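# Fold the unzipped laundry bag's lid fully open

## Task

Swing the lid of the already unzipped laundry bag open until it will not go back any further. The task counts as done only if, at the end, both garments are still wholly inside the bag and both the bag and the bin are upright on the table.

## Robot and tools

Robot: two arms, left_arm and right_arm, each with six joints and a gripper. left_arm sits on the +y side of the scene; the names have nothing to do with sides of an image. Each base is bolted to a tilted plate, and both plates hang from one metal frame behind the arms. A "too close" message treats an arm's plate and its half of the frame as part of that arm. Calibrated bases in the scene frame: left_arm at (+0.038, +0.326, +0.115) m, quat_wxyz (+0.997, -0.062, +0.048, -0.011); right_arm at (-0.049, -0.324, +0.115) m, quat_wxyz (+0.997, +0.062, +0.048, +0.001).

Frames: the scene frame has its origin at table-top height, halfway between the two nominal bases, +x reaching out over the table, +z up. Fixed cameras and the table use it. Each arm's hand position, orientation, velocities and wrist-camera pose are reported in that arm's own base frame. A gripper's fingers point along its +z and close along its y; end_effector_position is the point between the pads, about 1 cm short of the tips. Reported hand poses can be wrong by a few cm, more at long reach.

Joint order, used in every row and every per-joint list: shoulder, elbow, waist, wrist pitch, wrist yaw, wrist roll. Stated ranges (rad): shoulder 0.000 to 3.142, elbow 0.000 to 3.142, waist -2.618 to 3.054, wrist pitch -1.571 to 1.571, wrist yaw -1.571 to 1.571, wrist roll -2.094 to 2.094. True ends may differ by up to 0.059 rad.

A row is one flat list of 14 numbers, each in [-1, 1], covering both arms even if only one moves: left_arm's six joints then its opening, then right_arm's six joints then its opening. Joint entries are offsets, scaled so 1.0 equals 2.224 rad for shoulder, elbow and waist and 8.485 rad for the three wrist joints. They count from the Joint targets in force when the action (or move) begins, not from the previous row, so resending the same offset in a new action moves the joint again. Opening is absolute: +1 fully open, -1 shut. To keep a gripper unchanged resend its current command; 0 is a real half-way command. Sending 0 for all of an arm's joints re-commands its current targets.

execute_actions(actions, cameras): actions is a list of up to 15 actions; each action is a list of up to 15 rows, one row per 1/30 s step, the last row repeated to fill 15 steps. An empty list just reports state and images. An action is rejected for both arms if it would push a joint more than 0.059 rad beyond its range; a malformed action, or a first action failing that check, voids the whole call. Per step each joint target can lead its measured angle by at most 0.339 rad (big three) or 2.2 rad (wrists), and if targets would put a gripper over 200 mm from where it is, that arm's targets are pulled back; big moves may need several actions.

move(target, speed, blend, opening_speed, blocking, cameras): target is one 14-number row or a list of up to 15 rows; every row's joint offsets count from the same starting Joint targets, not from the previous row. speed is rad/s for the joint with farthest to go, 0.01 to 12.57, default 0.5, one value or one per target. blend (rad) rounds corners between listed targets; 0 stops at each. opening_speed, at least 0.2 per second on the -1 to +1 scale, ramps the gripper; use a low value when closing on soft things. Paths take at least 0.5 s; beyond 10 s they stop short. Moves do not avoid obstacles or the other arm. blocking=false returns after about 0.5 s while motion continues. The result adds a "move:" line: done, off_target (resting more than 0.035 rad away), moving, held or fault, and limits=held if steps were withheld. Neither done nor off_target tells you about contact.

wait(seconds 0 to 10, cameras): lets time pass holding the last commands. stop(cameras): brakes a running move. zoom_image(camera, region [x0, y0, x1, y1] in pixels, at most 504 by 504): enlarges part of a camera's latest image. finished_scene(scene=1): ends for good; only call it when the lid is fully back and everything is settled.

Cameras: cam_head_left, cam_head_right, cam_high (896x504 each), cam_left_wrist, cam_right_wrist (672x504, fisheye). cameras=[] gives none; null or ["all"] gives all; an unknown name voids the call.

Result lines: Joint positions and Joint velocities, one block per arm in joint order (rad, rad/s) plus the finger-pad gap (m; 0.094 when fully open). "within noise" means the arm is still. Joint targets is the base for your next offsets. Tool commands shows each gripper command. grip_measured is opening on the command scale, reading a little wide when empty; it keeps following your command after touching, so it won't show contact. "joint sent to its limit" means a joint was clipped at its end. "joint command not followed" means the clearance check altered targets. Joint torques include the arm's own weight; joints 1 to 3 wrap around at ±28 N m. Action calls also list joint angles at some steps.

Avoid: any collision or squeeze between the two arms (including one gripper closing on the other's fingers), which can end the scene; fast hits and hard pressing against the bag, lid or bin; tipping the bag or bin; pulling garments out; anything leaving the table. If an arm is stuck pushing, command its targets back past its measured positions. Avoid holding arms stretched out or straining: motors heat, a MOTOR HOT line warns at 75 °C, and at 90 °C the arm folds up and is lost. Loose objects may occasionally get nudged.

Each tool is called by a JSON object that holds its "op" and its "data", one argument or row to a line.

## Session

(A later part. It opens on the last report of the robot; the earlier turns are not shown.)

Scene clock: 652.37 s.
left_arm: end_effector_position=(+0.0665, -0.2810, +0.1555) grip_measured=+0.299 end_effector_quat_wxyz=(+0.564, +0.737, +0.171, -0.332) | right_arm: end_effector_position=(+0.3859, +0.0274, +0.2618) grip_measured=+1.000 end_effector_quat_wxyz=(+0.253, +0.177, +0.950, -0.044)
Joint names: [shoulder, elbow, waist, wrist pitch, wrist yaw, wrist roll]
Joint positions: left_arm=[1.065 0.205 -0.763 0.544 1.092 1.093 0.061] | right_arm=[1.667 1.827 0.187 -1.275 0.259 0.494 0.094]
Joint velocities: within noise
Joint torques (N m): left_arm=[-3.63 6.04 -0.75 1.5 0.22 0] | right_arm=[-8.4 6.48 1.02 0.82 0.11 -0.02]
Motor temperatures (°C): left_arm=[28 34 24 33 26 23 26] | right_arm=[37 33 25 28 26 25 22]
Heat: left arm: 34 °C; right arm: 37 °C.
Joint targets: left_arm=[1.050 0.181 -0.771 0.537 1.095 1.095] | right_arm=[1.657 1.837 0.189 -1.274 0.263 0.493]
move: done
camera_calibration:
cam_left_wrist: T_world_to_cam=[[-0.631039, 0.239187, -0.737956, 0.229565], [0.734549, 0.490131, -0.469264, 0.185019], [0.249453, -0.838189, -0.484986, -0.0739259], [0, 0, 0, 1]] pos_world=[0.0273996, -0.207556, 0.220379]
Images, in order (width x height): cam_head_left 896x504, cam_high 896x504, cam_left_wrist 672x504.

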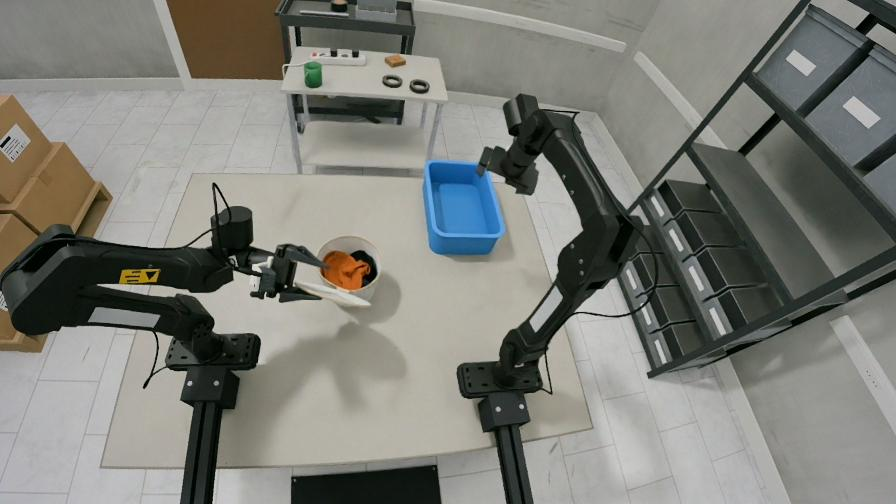

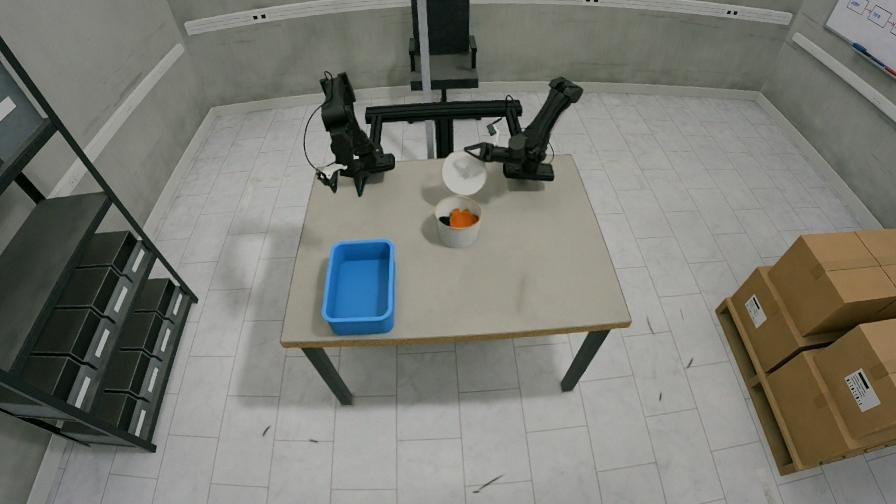

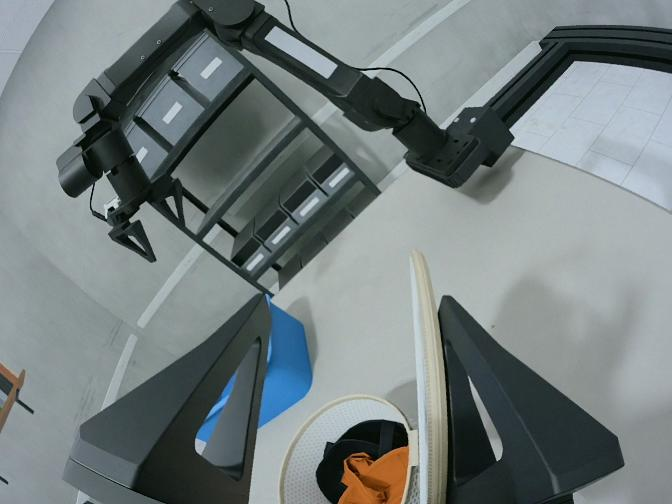

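{"op": "move", "data": {
  "target": [
    [0,0,0,0,0,0,0.3,-0.2954,-0.7585,0.1398,0.1678,-0.031,-0.1995,-0.95],
    [0,0,0,0,0,0,0.3,-0.2954,-0.7585,0.4996,0.1678,-0.031,-0.1995,-0.95]
  ],
  "cameras": ["cam_head_left","cam_head_right","cam_high","cam_right_wrist"],
  "speed": 0.8,
  "blend": 0.1
}}

{"op": "zoom_image", "data": {
  "camera": "cam_head_left",
  "region": [220, 180, 460, 400]
}}

{"op": "zoom_image", "data": {
  "camera": "cam_high",
  "region": [400, 120, 560, 260]
}}

Scene clock: 788.63 s.
left_arm: end_effector_position=(+0.0665, -0.2810, +0.1555) grip_measured=+0.299 end_effector_quat_wxyz=(+0.564, +0.737, +0.171, -0.332) | right_arm: end_effector_position=(+0.0757, +0.2647, +0.0359) grip_measured=-0.947 end_effector_quat_wxyz=(-0.417, +0.861, -0.293, -0.018)
Joint names: [shoulder, elbow, waist, wrist pitch, wrist yaw, wrist roll]
Joint positions: left_arm=[1.065 0.205 -0.763 0.544 1.092 1.093 0.061] | right_arm=[1.014 0.163 1.292 0.14 0.005 -1.196 0.002]
Joint velocities: within noise
Joint torques (N m): left_arm=[-3.67 6 -0.77 1.45 0.26 0.01] | right_arm=[-2.32 5.12 0.79 1.55 -0.1 -0.05]
Motor temperatures (°C): left_arm=[26 33 23 34 26 23 24] | right_arm=[37 33 25 28 26 25 22]
Heat: left arm: 34 °C; right arm: 37 °C.
Joint targets: left_arm=[1.050 0.181 -0.771 0.537 1.095 1.095] | right_arm=[1.000 0.150 1.301 0.149 0.000 -1.199]
move: done
camera_calibration:
cam_right_wrist: T_world_to_cam=[[0.569522, 0.461807, 0.679985, -0.186109], [0.511415, -0.846718, 0.146707, 0.205371], [0.643506, 0.264202, -0.718399, 0.011114], [0, 0, 0, 1]] pos_world=[-0.0061889, 0.256902, 0.104406]
Images, in order (width x height): cam_head_left 896x504, cam_head_right 896x504, cam_high 896x504, cam_right_wrist 672x504.

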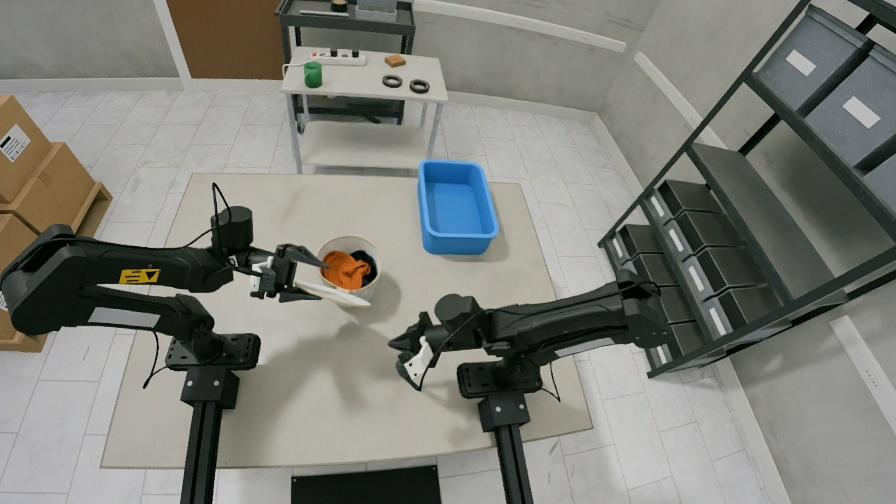

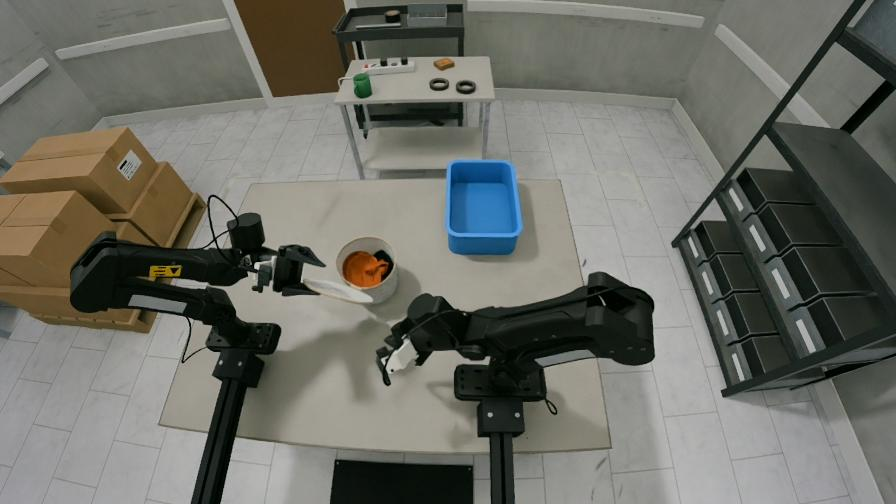

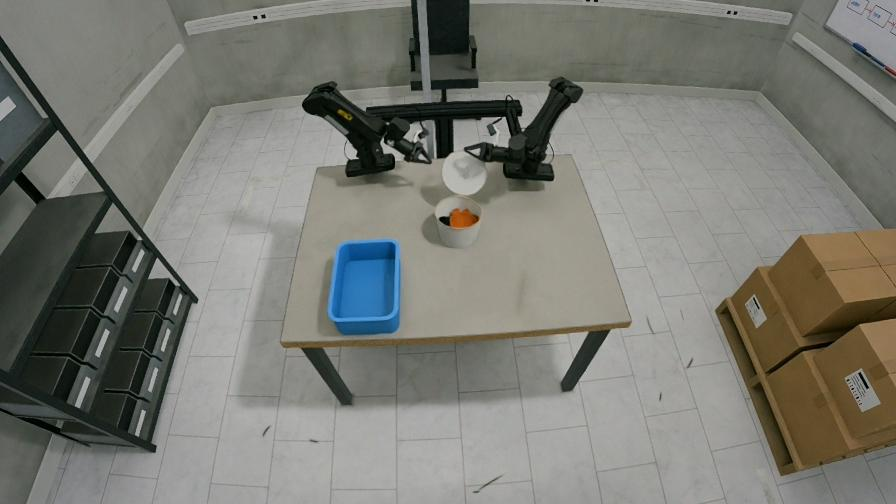

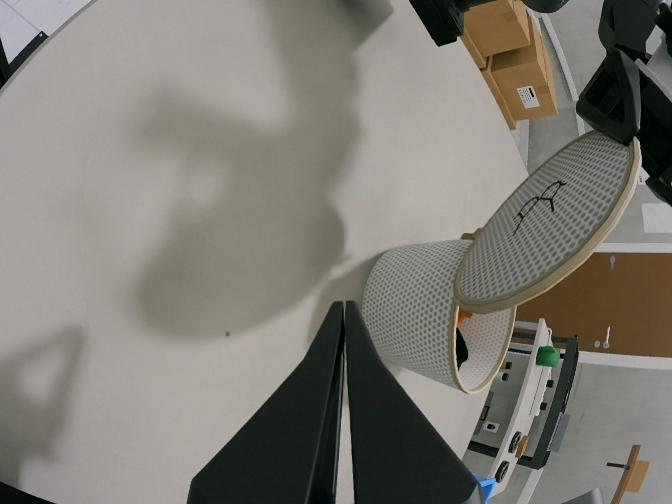

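Scaled by 2.100 from the camera's 896x504 image, which has a finer 1280x720 frame.

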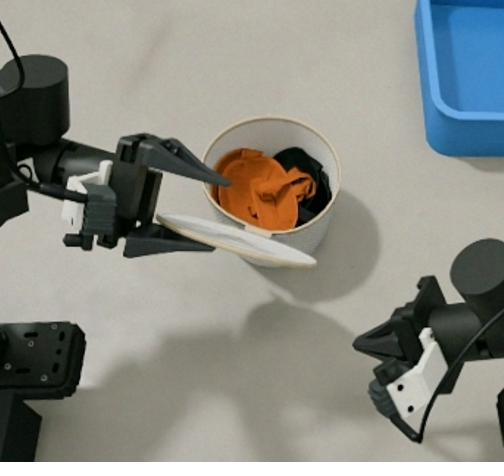

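Scaled by 3.150 from the camera's 896x504 image, which has a finer 1280x720 frame.

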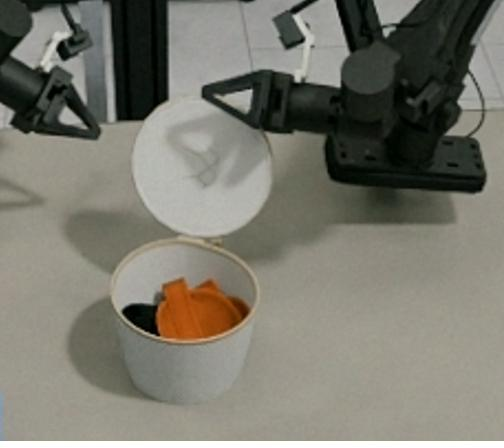

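{"op": "move", "data": {
  "target": [0,0,0,0,0,0,0.3,0.1524,0.1095,-0.0403,0.0113,0,0,-0.95],
  "cameras": ["cam_head_left","cam_head_right","cam_right_wrist"],
  "speed": 0.3
}}

{"op": "zoom_image", "data": {
  "camera": "cam_head_left",
  "region": [250, 200, 430, 360]
}}

Scene clock: 797.70 s.
left_arm: end_effector_position=(+0.0665, -0.2810, +0.1555) grip_measured=+0.299 end_effector_quat_wxyz=(+0.564, +0.737, +0.171, -0.332) | right_arm: end_effector_position=(+0.1139, +0.3096, +0.0404) grip_measured=-0.947 end_effector_quat_wxyz=(-0.406, +0.854, -0.326, -0.002)
Joint names: [shoulder, elbow, waist, wrist pitch, wrist yaw, wrist roll]
Joint positions: left_arm=[1.065 0.205 -0.763 0.544 1.092 1.093 0.061] | right_arm=[1.332 0.362 1.218 0.235 0.005 -1.196 0.002]
Joint velocities: within noise
Joint torques (N m): left_arm=[-3.81 6.06 -0.66 1.52 0.23 0.08] | right_arm=[-2.8 8.25 -0.06 1.54 -0.11 -0.05]
Motor temperatures (°C): left_arm=[26 33 23 34 26 23 24] | right_arm=[35 33 25 29 26 25 22]
Heat: left arm: 34 °C; right arm: 35 °C.
Joint targets: left_arm=[1.050 0.181 -0.771 0.537 1.095 1.095] | right_arm=[1.339 0.394 1.211 0.245 0.000 -1.199]
move: done
camera_calibration:
cam_right_wrist: T_world_to_cam=[[0.607672, 0.433621, 0.665363, -0.22663], [0.448714, -0.878712, 0.162854, 0.239535], [0.655279, 0.199595, -0.72854, -0.00303608], [0, 0, 0, 1]] pos_world=[0.0322235, 0.30936, 0.10957]
Images, in order (width x height): cam_head_left 896x504, cam_head_right 896x504, cam_right_wrist 672x504.

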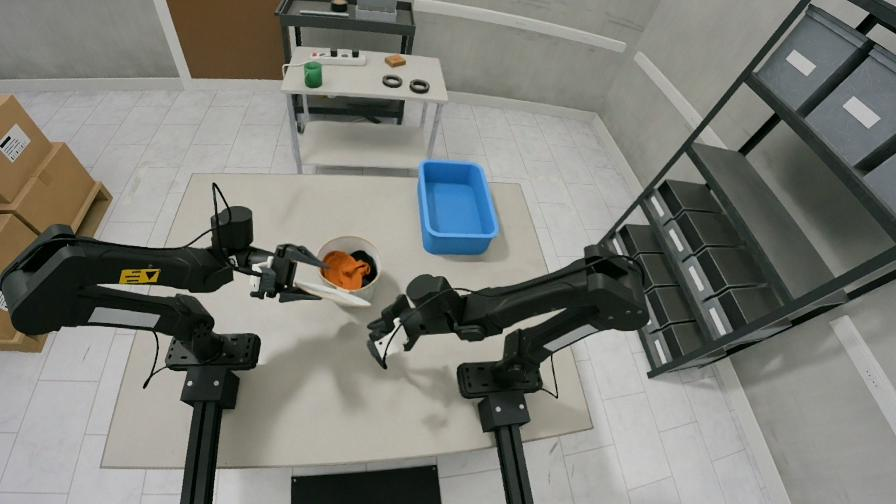

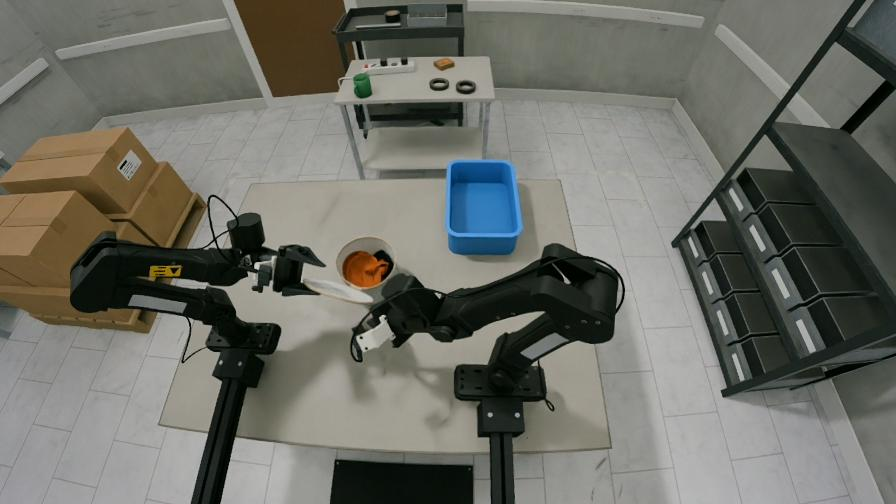

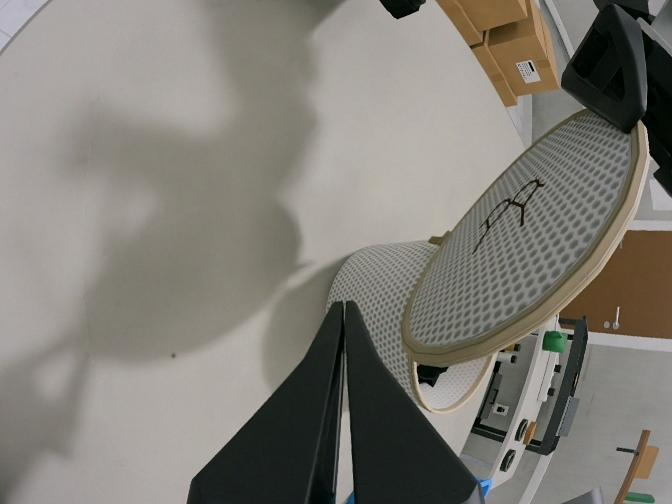

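Scaled by 2.800 from the camera's 896x504 image, which has a finer 1280x720 frame.

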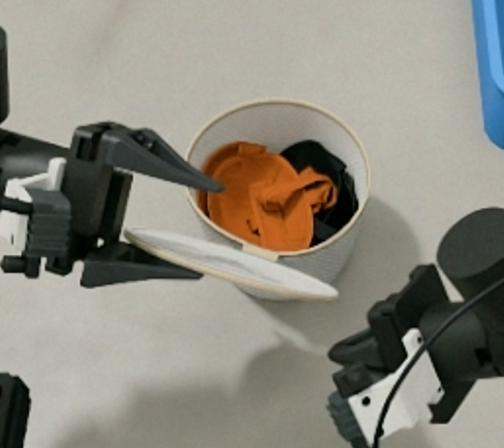

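{"op": "move", "data": {
  "target": [0,0,0,0,0,0,0.3,0.0652,0.0468,-0.0171,0.0048,0,0,-0.95],
  "cameras": ["cam_head_left","cam_head_right","cam_high","cam_right_wrist"],
  "speed": 0.25
}}

{"op": "zoom_image", "data": {
  "camera": "cam_head_left",
  "region": [250, 200, 430, 360]
}}

{"op": "zoom_image", "data": {
  "camera": "cam_head_right",
  "region": [270, 210, 450, 370]
}}

{"op": "zoom_image", "data": {
  "camera": "cam_high",
  "region": [400, 120, 560, 260]
}}

Scene clock: 810.50 s.
left_arm: end_effector_position=(+0.0665, -0.2810, +0.1555) grip_measured=+0.299 end_effector_quat_wxyz=(+0.564, +0.737, +0.171, -0.332) | right_arm: end_effector_position=(+0.1374, +0.3333, +0.0395) grip_measured=-0.947 end_effector_quat_wxyz=(-0.406, +0.847, -0.342, +0.006)
Joint names: [shoulder, elbow, waist, wrist pitch, wrist yaw, wrist roll]
Joint positions: left_arm=[1.065 0.205 -0.763 0.544 1.092 1.093 0.061] | right_arm=[1.475 0.466 1.18 0.275 0.005 -1.196 0.002]
Joint velocities: within noise
Joint torques (N m): left_arm=[-3.71 5.96 -0.61 1.44 0.3 0.02] | right_arm=[-3.77 8.12 0.09 1.55 -0.11 -0.05]
Motor temperatures (°C): left_arm=[26 33 23 34 26 23 24] | right_arm=[34 34 25 29 26 25 22]
Heat: left arm: 34 °C; right arm: 34 °C.
Joint targets: left_arm=[1.050 0.181 -0.771 0.537 1.095 1.095] | right_arm=[1.484 0.497 1.173 0.286 0.000 -1.199]
move: done
camera_calibration:
cam_right_wrist: T_world_to_cam=[[0.623741, 0.409444, 0.665809, -0.244762], [0.414475, -0.895457, 0.16238, 0.260302], [0.662689, 0.174678, -0.728238, -0.0165183], [0, 0, 0, 1]] pos_world=[0.0557261, 0.336191, 0.108668]
Images, in order (width x height): cam_head_left 896x504, cam_head_right 896x504, cam_high 896x504, cam_right_wrist 672x504.

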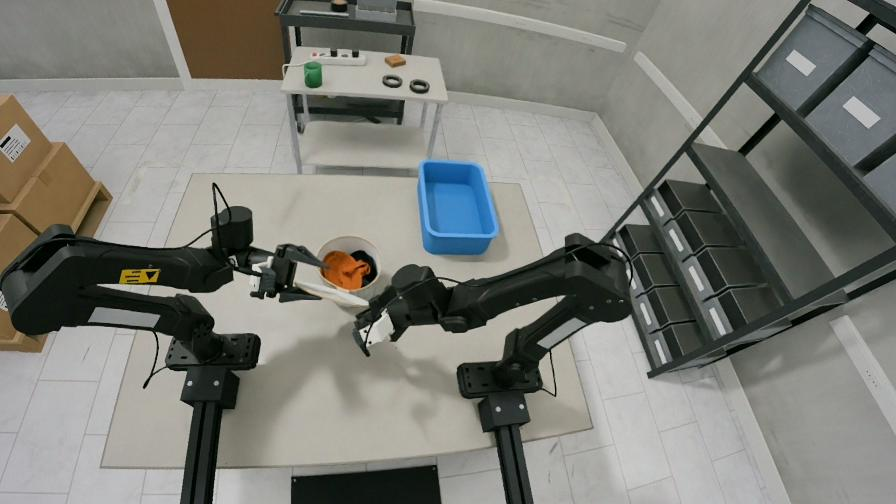

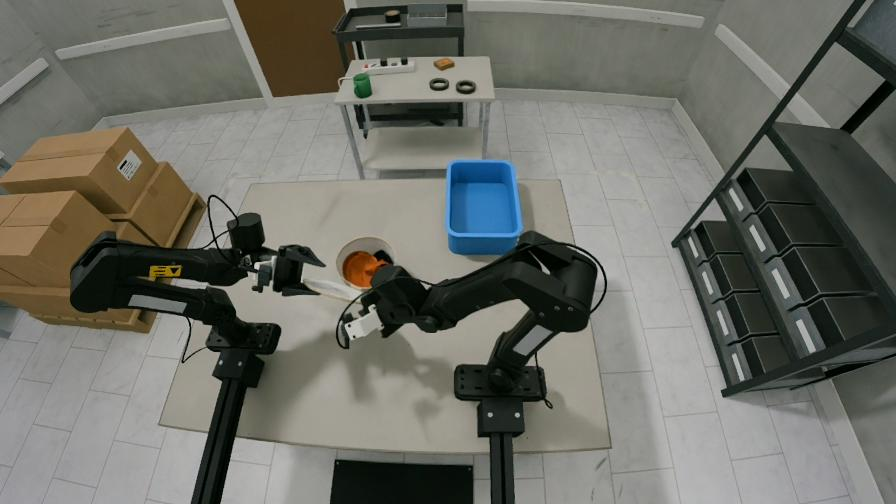

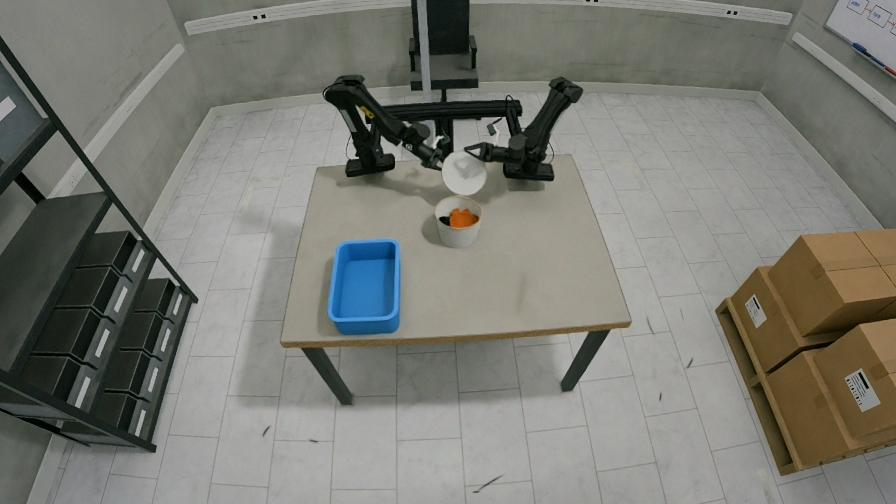

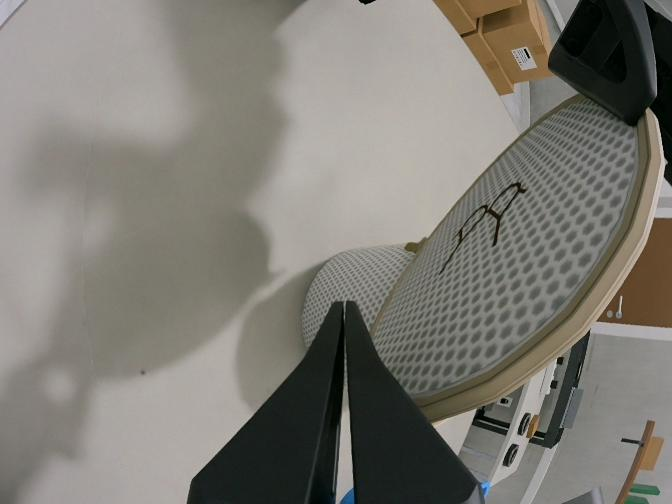

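Scaled by 2.800 from the camera's 896x504 image, which has a finer 1280x720 frame.

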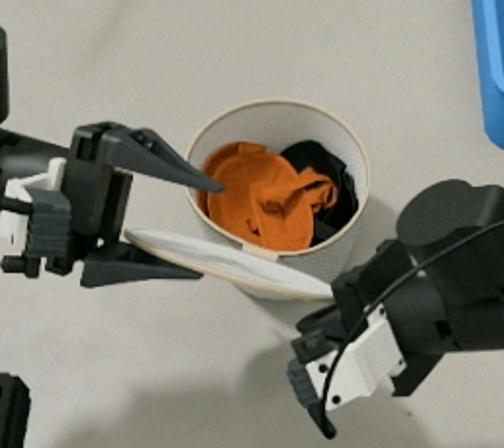

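Scaled by 2.800 from the camera's 896x504 image, which has a finer 1280x720 frame.

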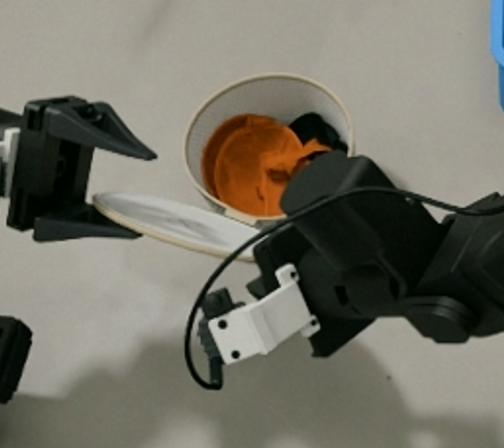

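Scaled by 3.150 from the camera's 896x504 image, which has a finer 1280x720 frame.

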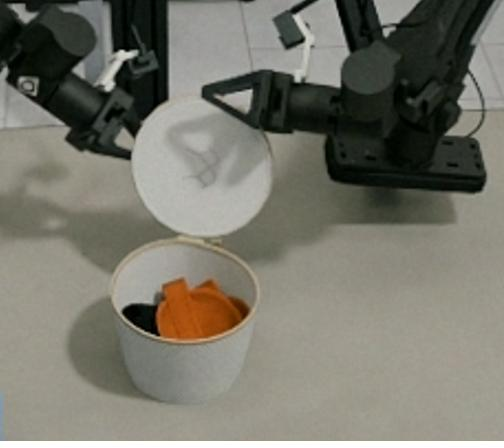

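{"op": "move", "data": {
  "target": [
    [0,0,0,0,0,0,0.3,0.035,0.0333,0.0076,0.0006,0,0,-0.95],
    [0,0,0,0,0,0,1,0.035,0.0333,0.0076,0.0006,0,0,-0.95]
  ],
  "cameras": ["cam_head_left","cam_high","cam_right_wrist","cam_left_wrist"],
  "speed": 0.2,
  "opening_speed": 0.5
}}

{"op": "zoom_image", "data": {
  "camera": "cam_head_left",
  "region": [250, 200, 430, 360]
}}

{"op": "zoom_image", "data": {
  "camera": "cam_high",
  "region": [400, 120, 560, 260]
}}

Scene clock: 845.77 s.
left_arm: end_effector_position=(+0.0665, -0.2810, +0.1555) grip_measured=+0.999 end_effector_quat_wxyz=(+0.564, +0.737, +0.171, -0.332) | right_arm: end_effector_position=(+0.1452, +0.3521, +0.0410) grip_measured=-0.947 end_effector_quat_wxyz=(-0.408, +0.846, -0.342, +0.006)
Joint names: [shoulder, elbow, waist, wrist pitch, wrist yaw, wrist roll]
Joint positions: left_arm=[1.065 0.205 -0.763 0.544 1.092 1.094 0.094] | right_arm=[1.551 0.54 1.18 0.281 0.005 -1.196 0.002]
Joint velocities: within noise
Joint torques (N m): left_arm=[-3.84 6 -0.75 1.52 0.28 0.02] | right_arm=[-4.33 8.13 1.4 1.52 -0.11 -0.05]
Motor temperatures (°C): left_arm=[25 32 23 35 26 23 23] | right_arm=[33 37 25 31 26 25 22]
Heat: left arm: 35 °C; right arm: 37 °C.
Joint targets: left_arm=[1.050 0.181 -0.771 0.537 1.095 1.095] | right_arm=[1.561 0.572 1.190 0.291 0.000 -1.199]
move: done
camera_calibration:
cam_left_wrist: T_world_to_cam=[[-0.630553, 0.238899, -0.738465, 0.229605], [0.734864, 0.489929, -0.468983, 0.184907], [0.249756, -0.83839, -0.484484, -0.0740865], [0, 0, 0, 1]] pos_world=[0.0274, -0.207557, 0.220379]
cam_right_wrist: T_world_to_cam=[[0.62278, 0.407087, 0.668151, -0.257466], [0.414239, -0.896027, 0.159816, 0.274039], [0.663741, 0.177244, -0.726659, -0.0250079], [0, 0, 0, 1]] pos_world=[0.0634255, 0.35479, 0.110058]
Images, in order (width x height): cam_head_left 896x504, cam_high 896x504, cam_left_wrist 672x504, cam_right_wrist 672x504.

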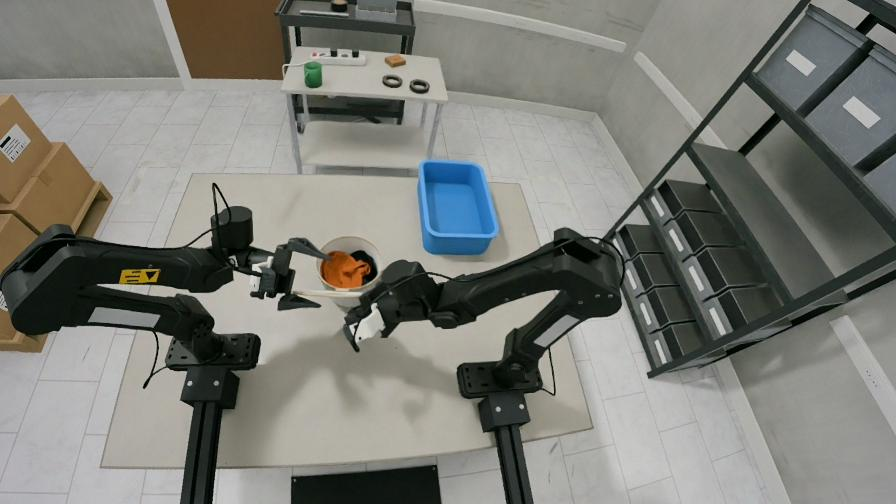

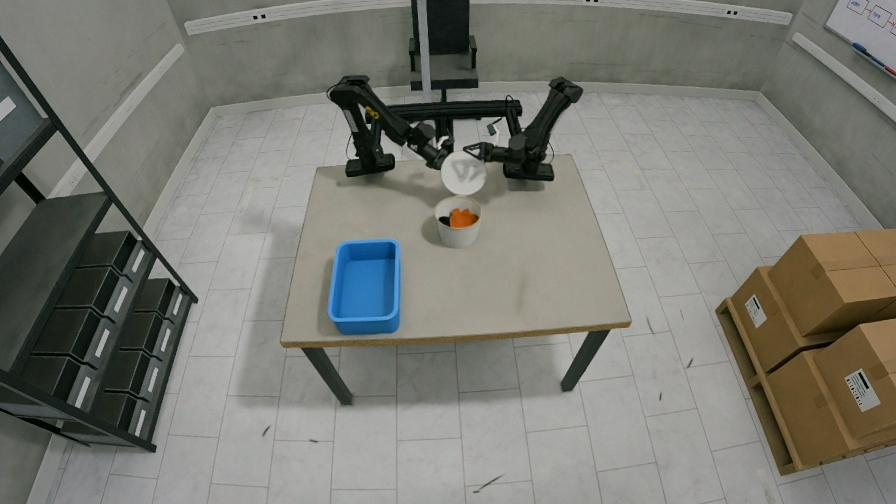

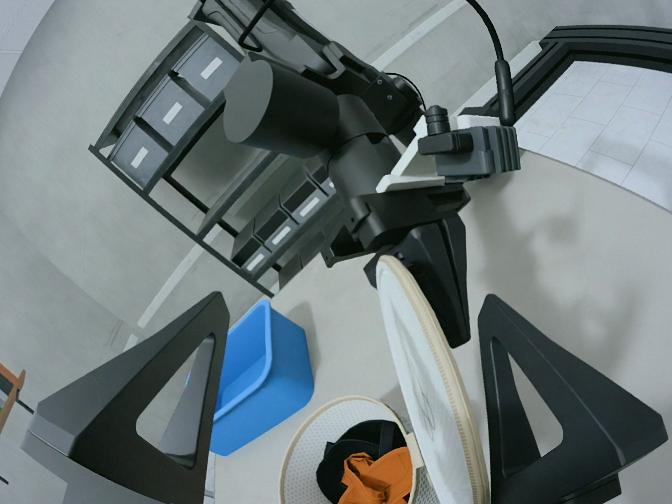

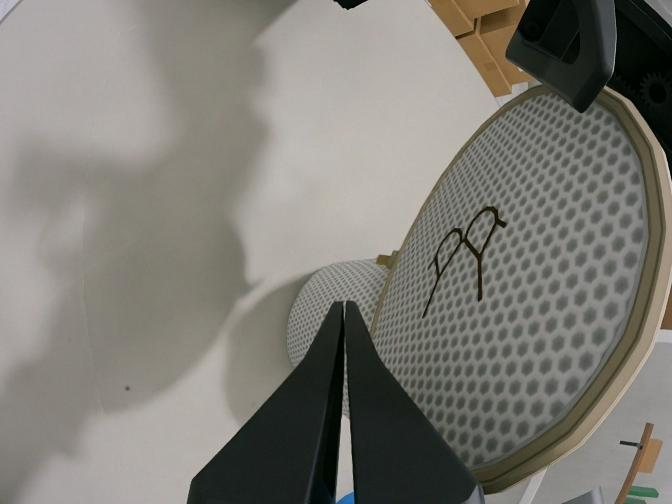

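Scaled by 2.800 from the camera's 896x504 image, which has a finer 1280x720 frame.

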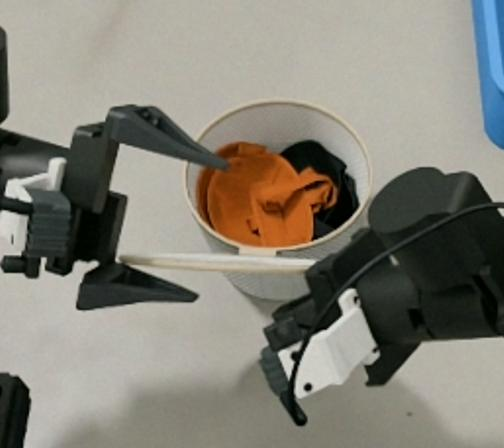

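Scaled by 3.150 from the camera's 896x504 image, which has a finer 1280x720 frame.

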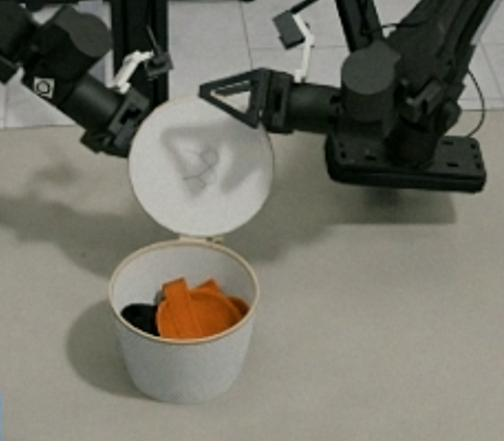

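{"op": "move", "data": {
  "target": [-0.1574,0.1214,-0.045,-0.0731,0,0,1,0,0,0,0,0,0,-0.95],
  "cameras": ["cam_head_left","cam_high","cam_right_wrist","cam_left_wrist"],
  "speed": 0.4
}}

{"op": "zoom_image", "data": {
  "camera": "cam_head_left",
  "region": [250, 200, 430, 360]
}}

{"op": "zoom_image", "data": {
  "camera": "cam_high",
  "region": [400, 120, 560, 260]
}}

Scene clock: 856.43 s.
left_arm: end_effector_position=(+0.0205, -0.2658, +0.2280) grip_measured=+0.999 end_effector_quat_wxyz=(+0.539, +0.746, +0.141, -0.364) | right_arm: end_effector_position=(+0.1452, +0.3521, +0.0410) grip_measured=-0.947 end_effector_quat_wxyz=(-0.408, +0.846, -0.342, +0.006)
Joint names: [shoulder, elbow, waist, wrist pitch, wrist yaw, wrist roll]
Joint positions: left_arm=[0.708 0.422 -0.864 -0.052 1.091 1.094 0.094] | right_arm=[1.551 0.54 1.18 0.281 0.005 -1.196 0.002]
Joint velocities: within noise
Joint torques (N m): left_arm=[-1.37 12.51 -0.51 1.28 0.32 0.03] | right_arm=[-4.31 8.14 1.4 1.53 -0.11 -0.05]
Motor temperatures (°C): left_arm=[25 33 23 35 26 23 23] | right_arm=[33 38 25 30 26 25 22]
Heat: left arm: 35 °C; right arm: 38 °C.
Joint targets: left_arm=[0.700 0.452 -0.871 -0.083 1.094 1.095] | right_arm=[1.561 0.572 1.190 0.291 0.000 -1.199]
move: done
camera_calibration:
cam_left_wrist: T_world_to_cam=[[-0.613941, 0.313053, -0.72462, 0.266631], [0.773412, 0.42212, -0.472915, 0.227336], [0.157829, -0.850771, -0.501276, -0.0122762], [0, 0, 0, 1]] pos_world=[-0.0101911, -0.189877, 0.294563]
cam_right_wrist: T_world_to_cam=[[0.62278, 0.407087, 0.668151, -0.257466], [0.414239, -0.896027, 0.159816, 0.274039], [0.663741, 0.177244, -0.726659, -0.0250079], [0, 0, 0, 1]] pos_world=[0.0634255, 0.35479, 0.110058]
Images, in order (width x height): cam_head_left 896x504, cam_high 896x504, cam_left_wrist 672x504, cam_right_wrist 672x504.

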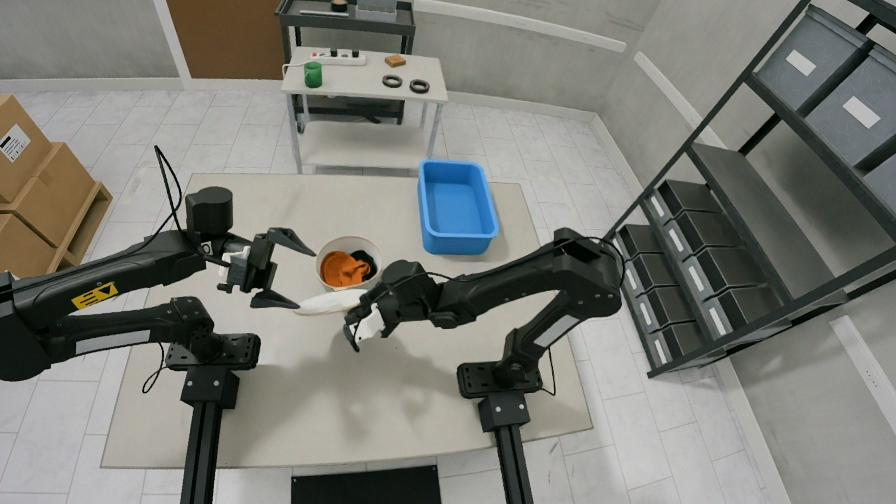

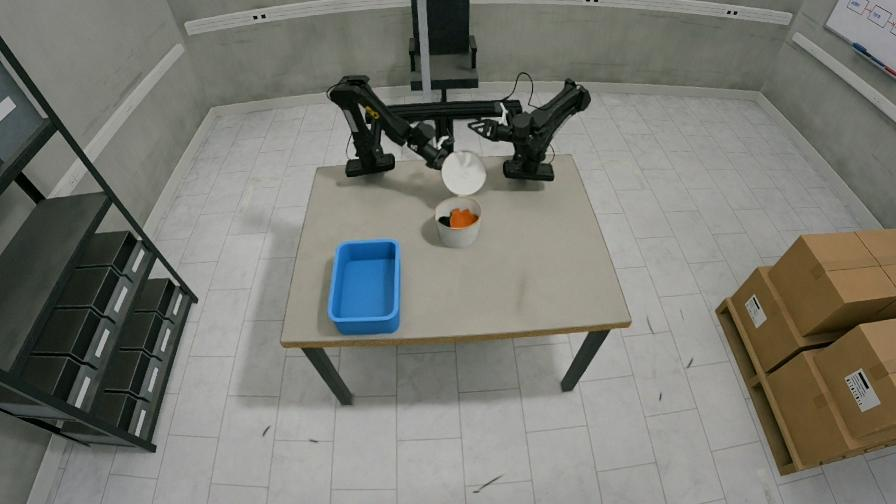

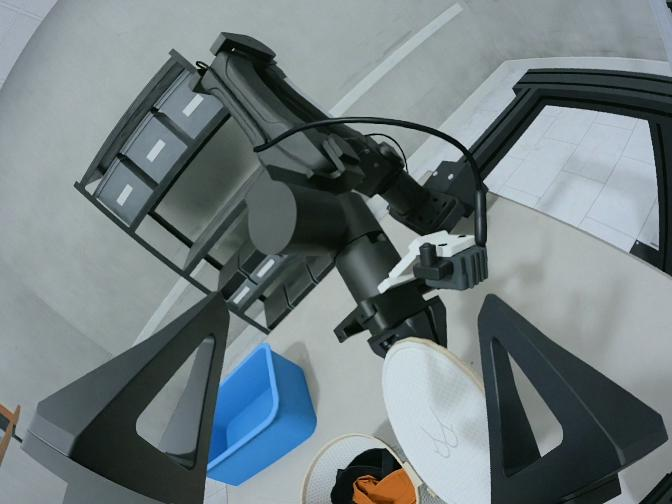

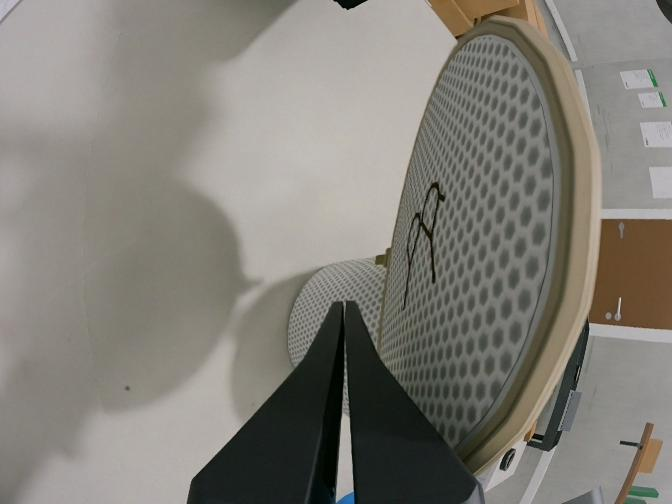

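Scaled by 2.800 from the camera's 896x504 image, which has a finer 1280x720 frame.

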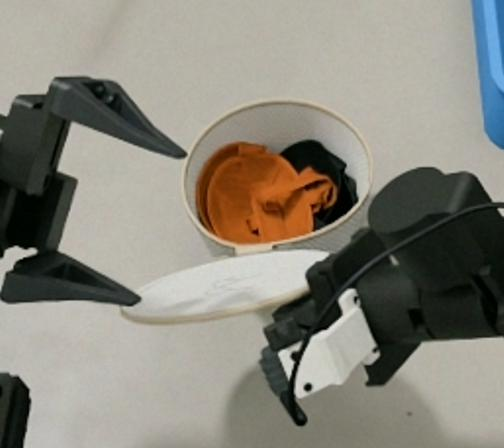

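Scaled by 3.150 from the camera's 896x504 image, which has a finer 1280x720 frame.

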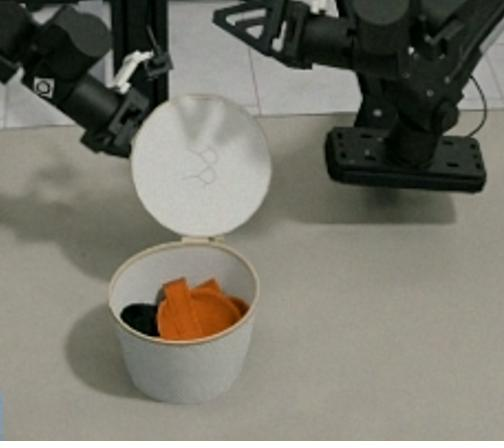

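{"op": "move", "data": {
  "target": [0,0,0,0,0,0,1,0.0967,-0.0292,0,0.0328,0,0,-0.95],
  "cameras": ["cam_head_left","cam_high","cam_right_wrist"],
  "speed": 0.2
}}

{"op": "zoom_image", "data": {
  "camera": "cam_head_left",
  "region": [250, 200, 430, 360]
}}

{"op": "zoom_image", "data": {
  "camera": "cam_high",
  "region": [400, 120, 560, 260]
}}

Scene clock: 869.60 s.
left_arm: end_effector_position=(+0.0205, -0.2658, +0.2278) grip_measured=+0.999 end_effector_quat_wxyz=(+0.539, +0.746, +0.141, -0.364) | right_arm: end_effector_position=(+0.1517, +0.3680, +0.0067) grip_measured=-0.947 end_effector_quat_wxyz=(-0.427, +0.838, -0.339, +0.006)
Joint names: [shoulder, elbow, waist, wrist pitch, wrist yaw, wrist roll]
Joint positions: left_arm=[0.708 0.422 -0.864 -0.053 1.091 1.094 0.094] | right_arm=[1.766 0.519 1.18 0.559 0.005 -1.196 0.002]
Joint velocities: within noise
Joint torques (N m): left_arm=[-1.29 12.3 -0.55 1.3 0.29 -0.03] | right_arm=[-5.29 3.77 1.54 1.56 -0.1 -0.05]
Motor temperatures (°C): left_arm=[25 37 23 35 26 23 23] | right_arm=[33 38 25 31 26 25 22]
Heat: left arm: 37 °C; right arm: 38 °C.
Joint targets: left_arm=[0.700 0.452 -0.871 -0.083 1.094 1.095] | right_arm=[1.777 0.507 1.190 0.569 0.000 -1.200]
move: done
camera_calibration:
cam_right_wrist: T_world_to_cam=[[0.611489, 0.380679, 0.69366, -0.233805], [0.412125, -0.90159, 0.131486, 0.293614], [0.675451, 0.205472, -0.7082, -0.0693726], [0, 0, 0, 1]] pos_world=[0.0688213, 0.367978, 0.0744452]
Images, in order (width x height): cam_head_left 896x504, cam_high 896x504, cam_right_wrist 672x504.

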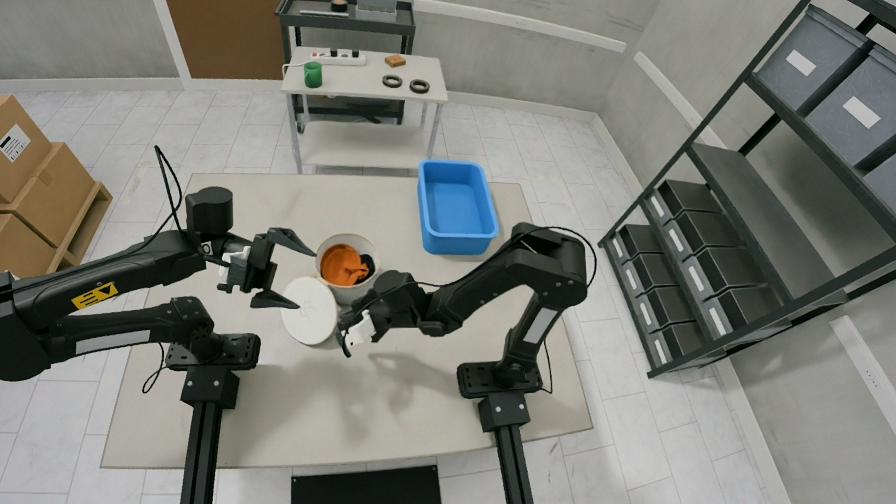

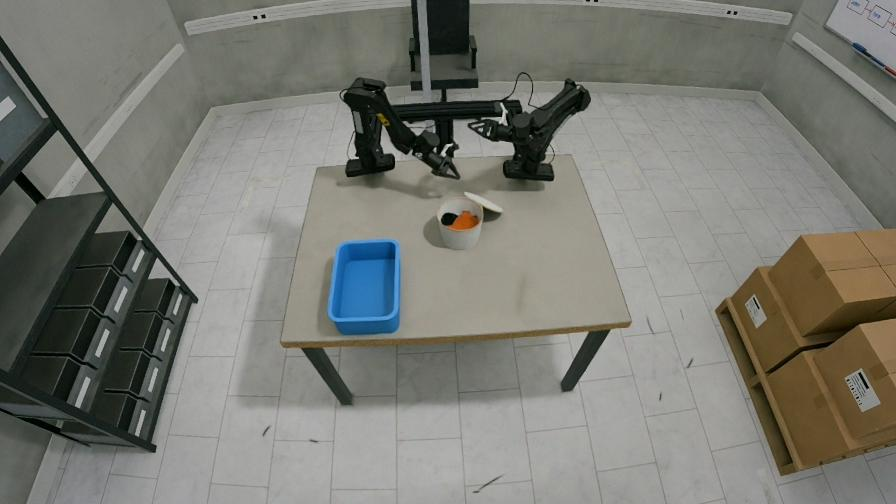

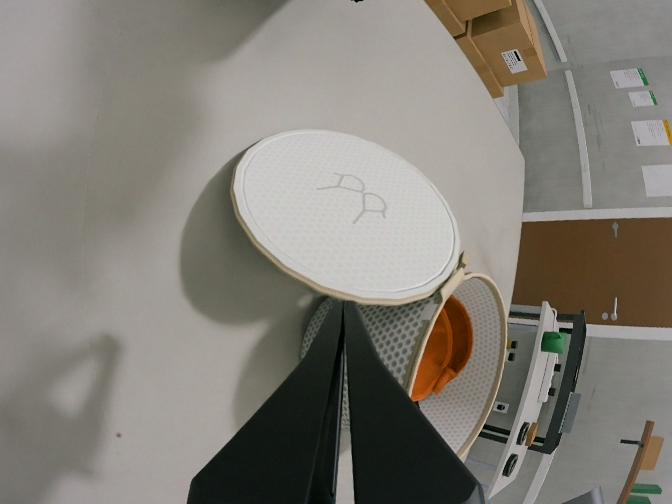

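Scaled by 2.800 from the camera's 896x504 image, which has a finer 1280x720 frame.

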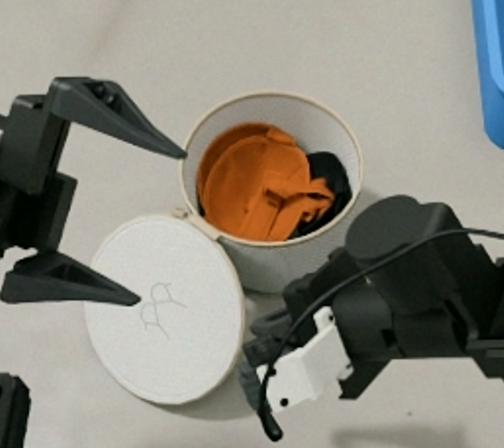

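Scaled by 3.150 from the camera's 896x504 image, which has a finer 1280x720 frame.

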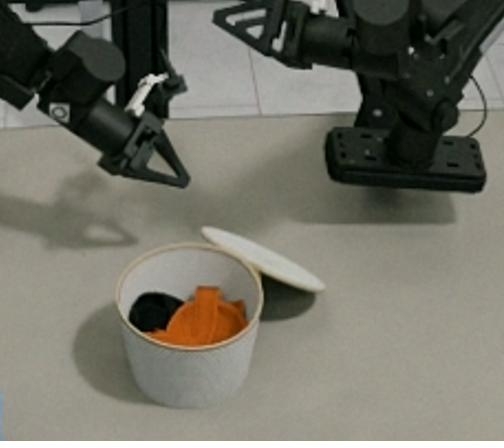

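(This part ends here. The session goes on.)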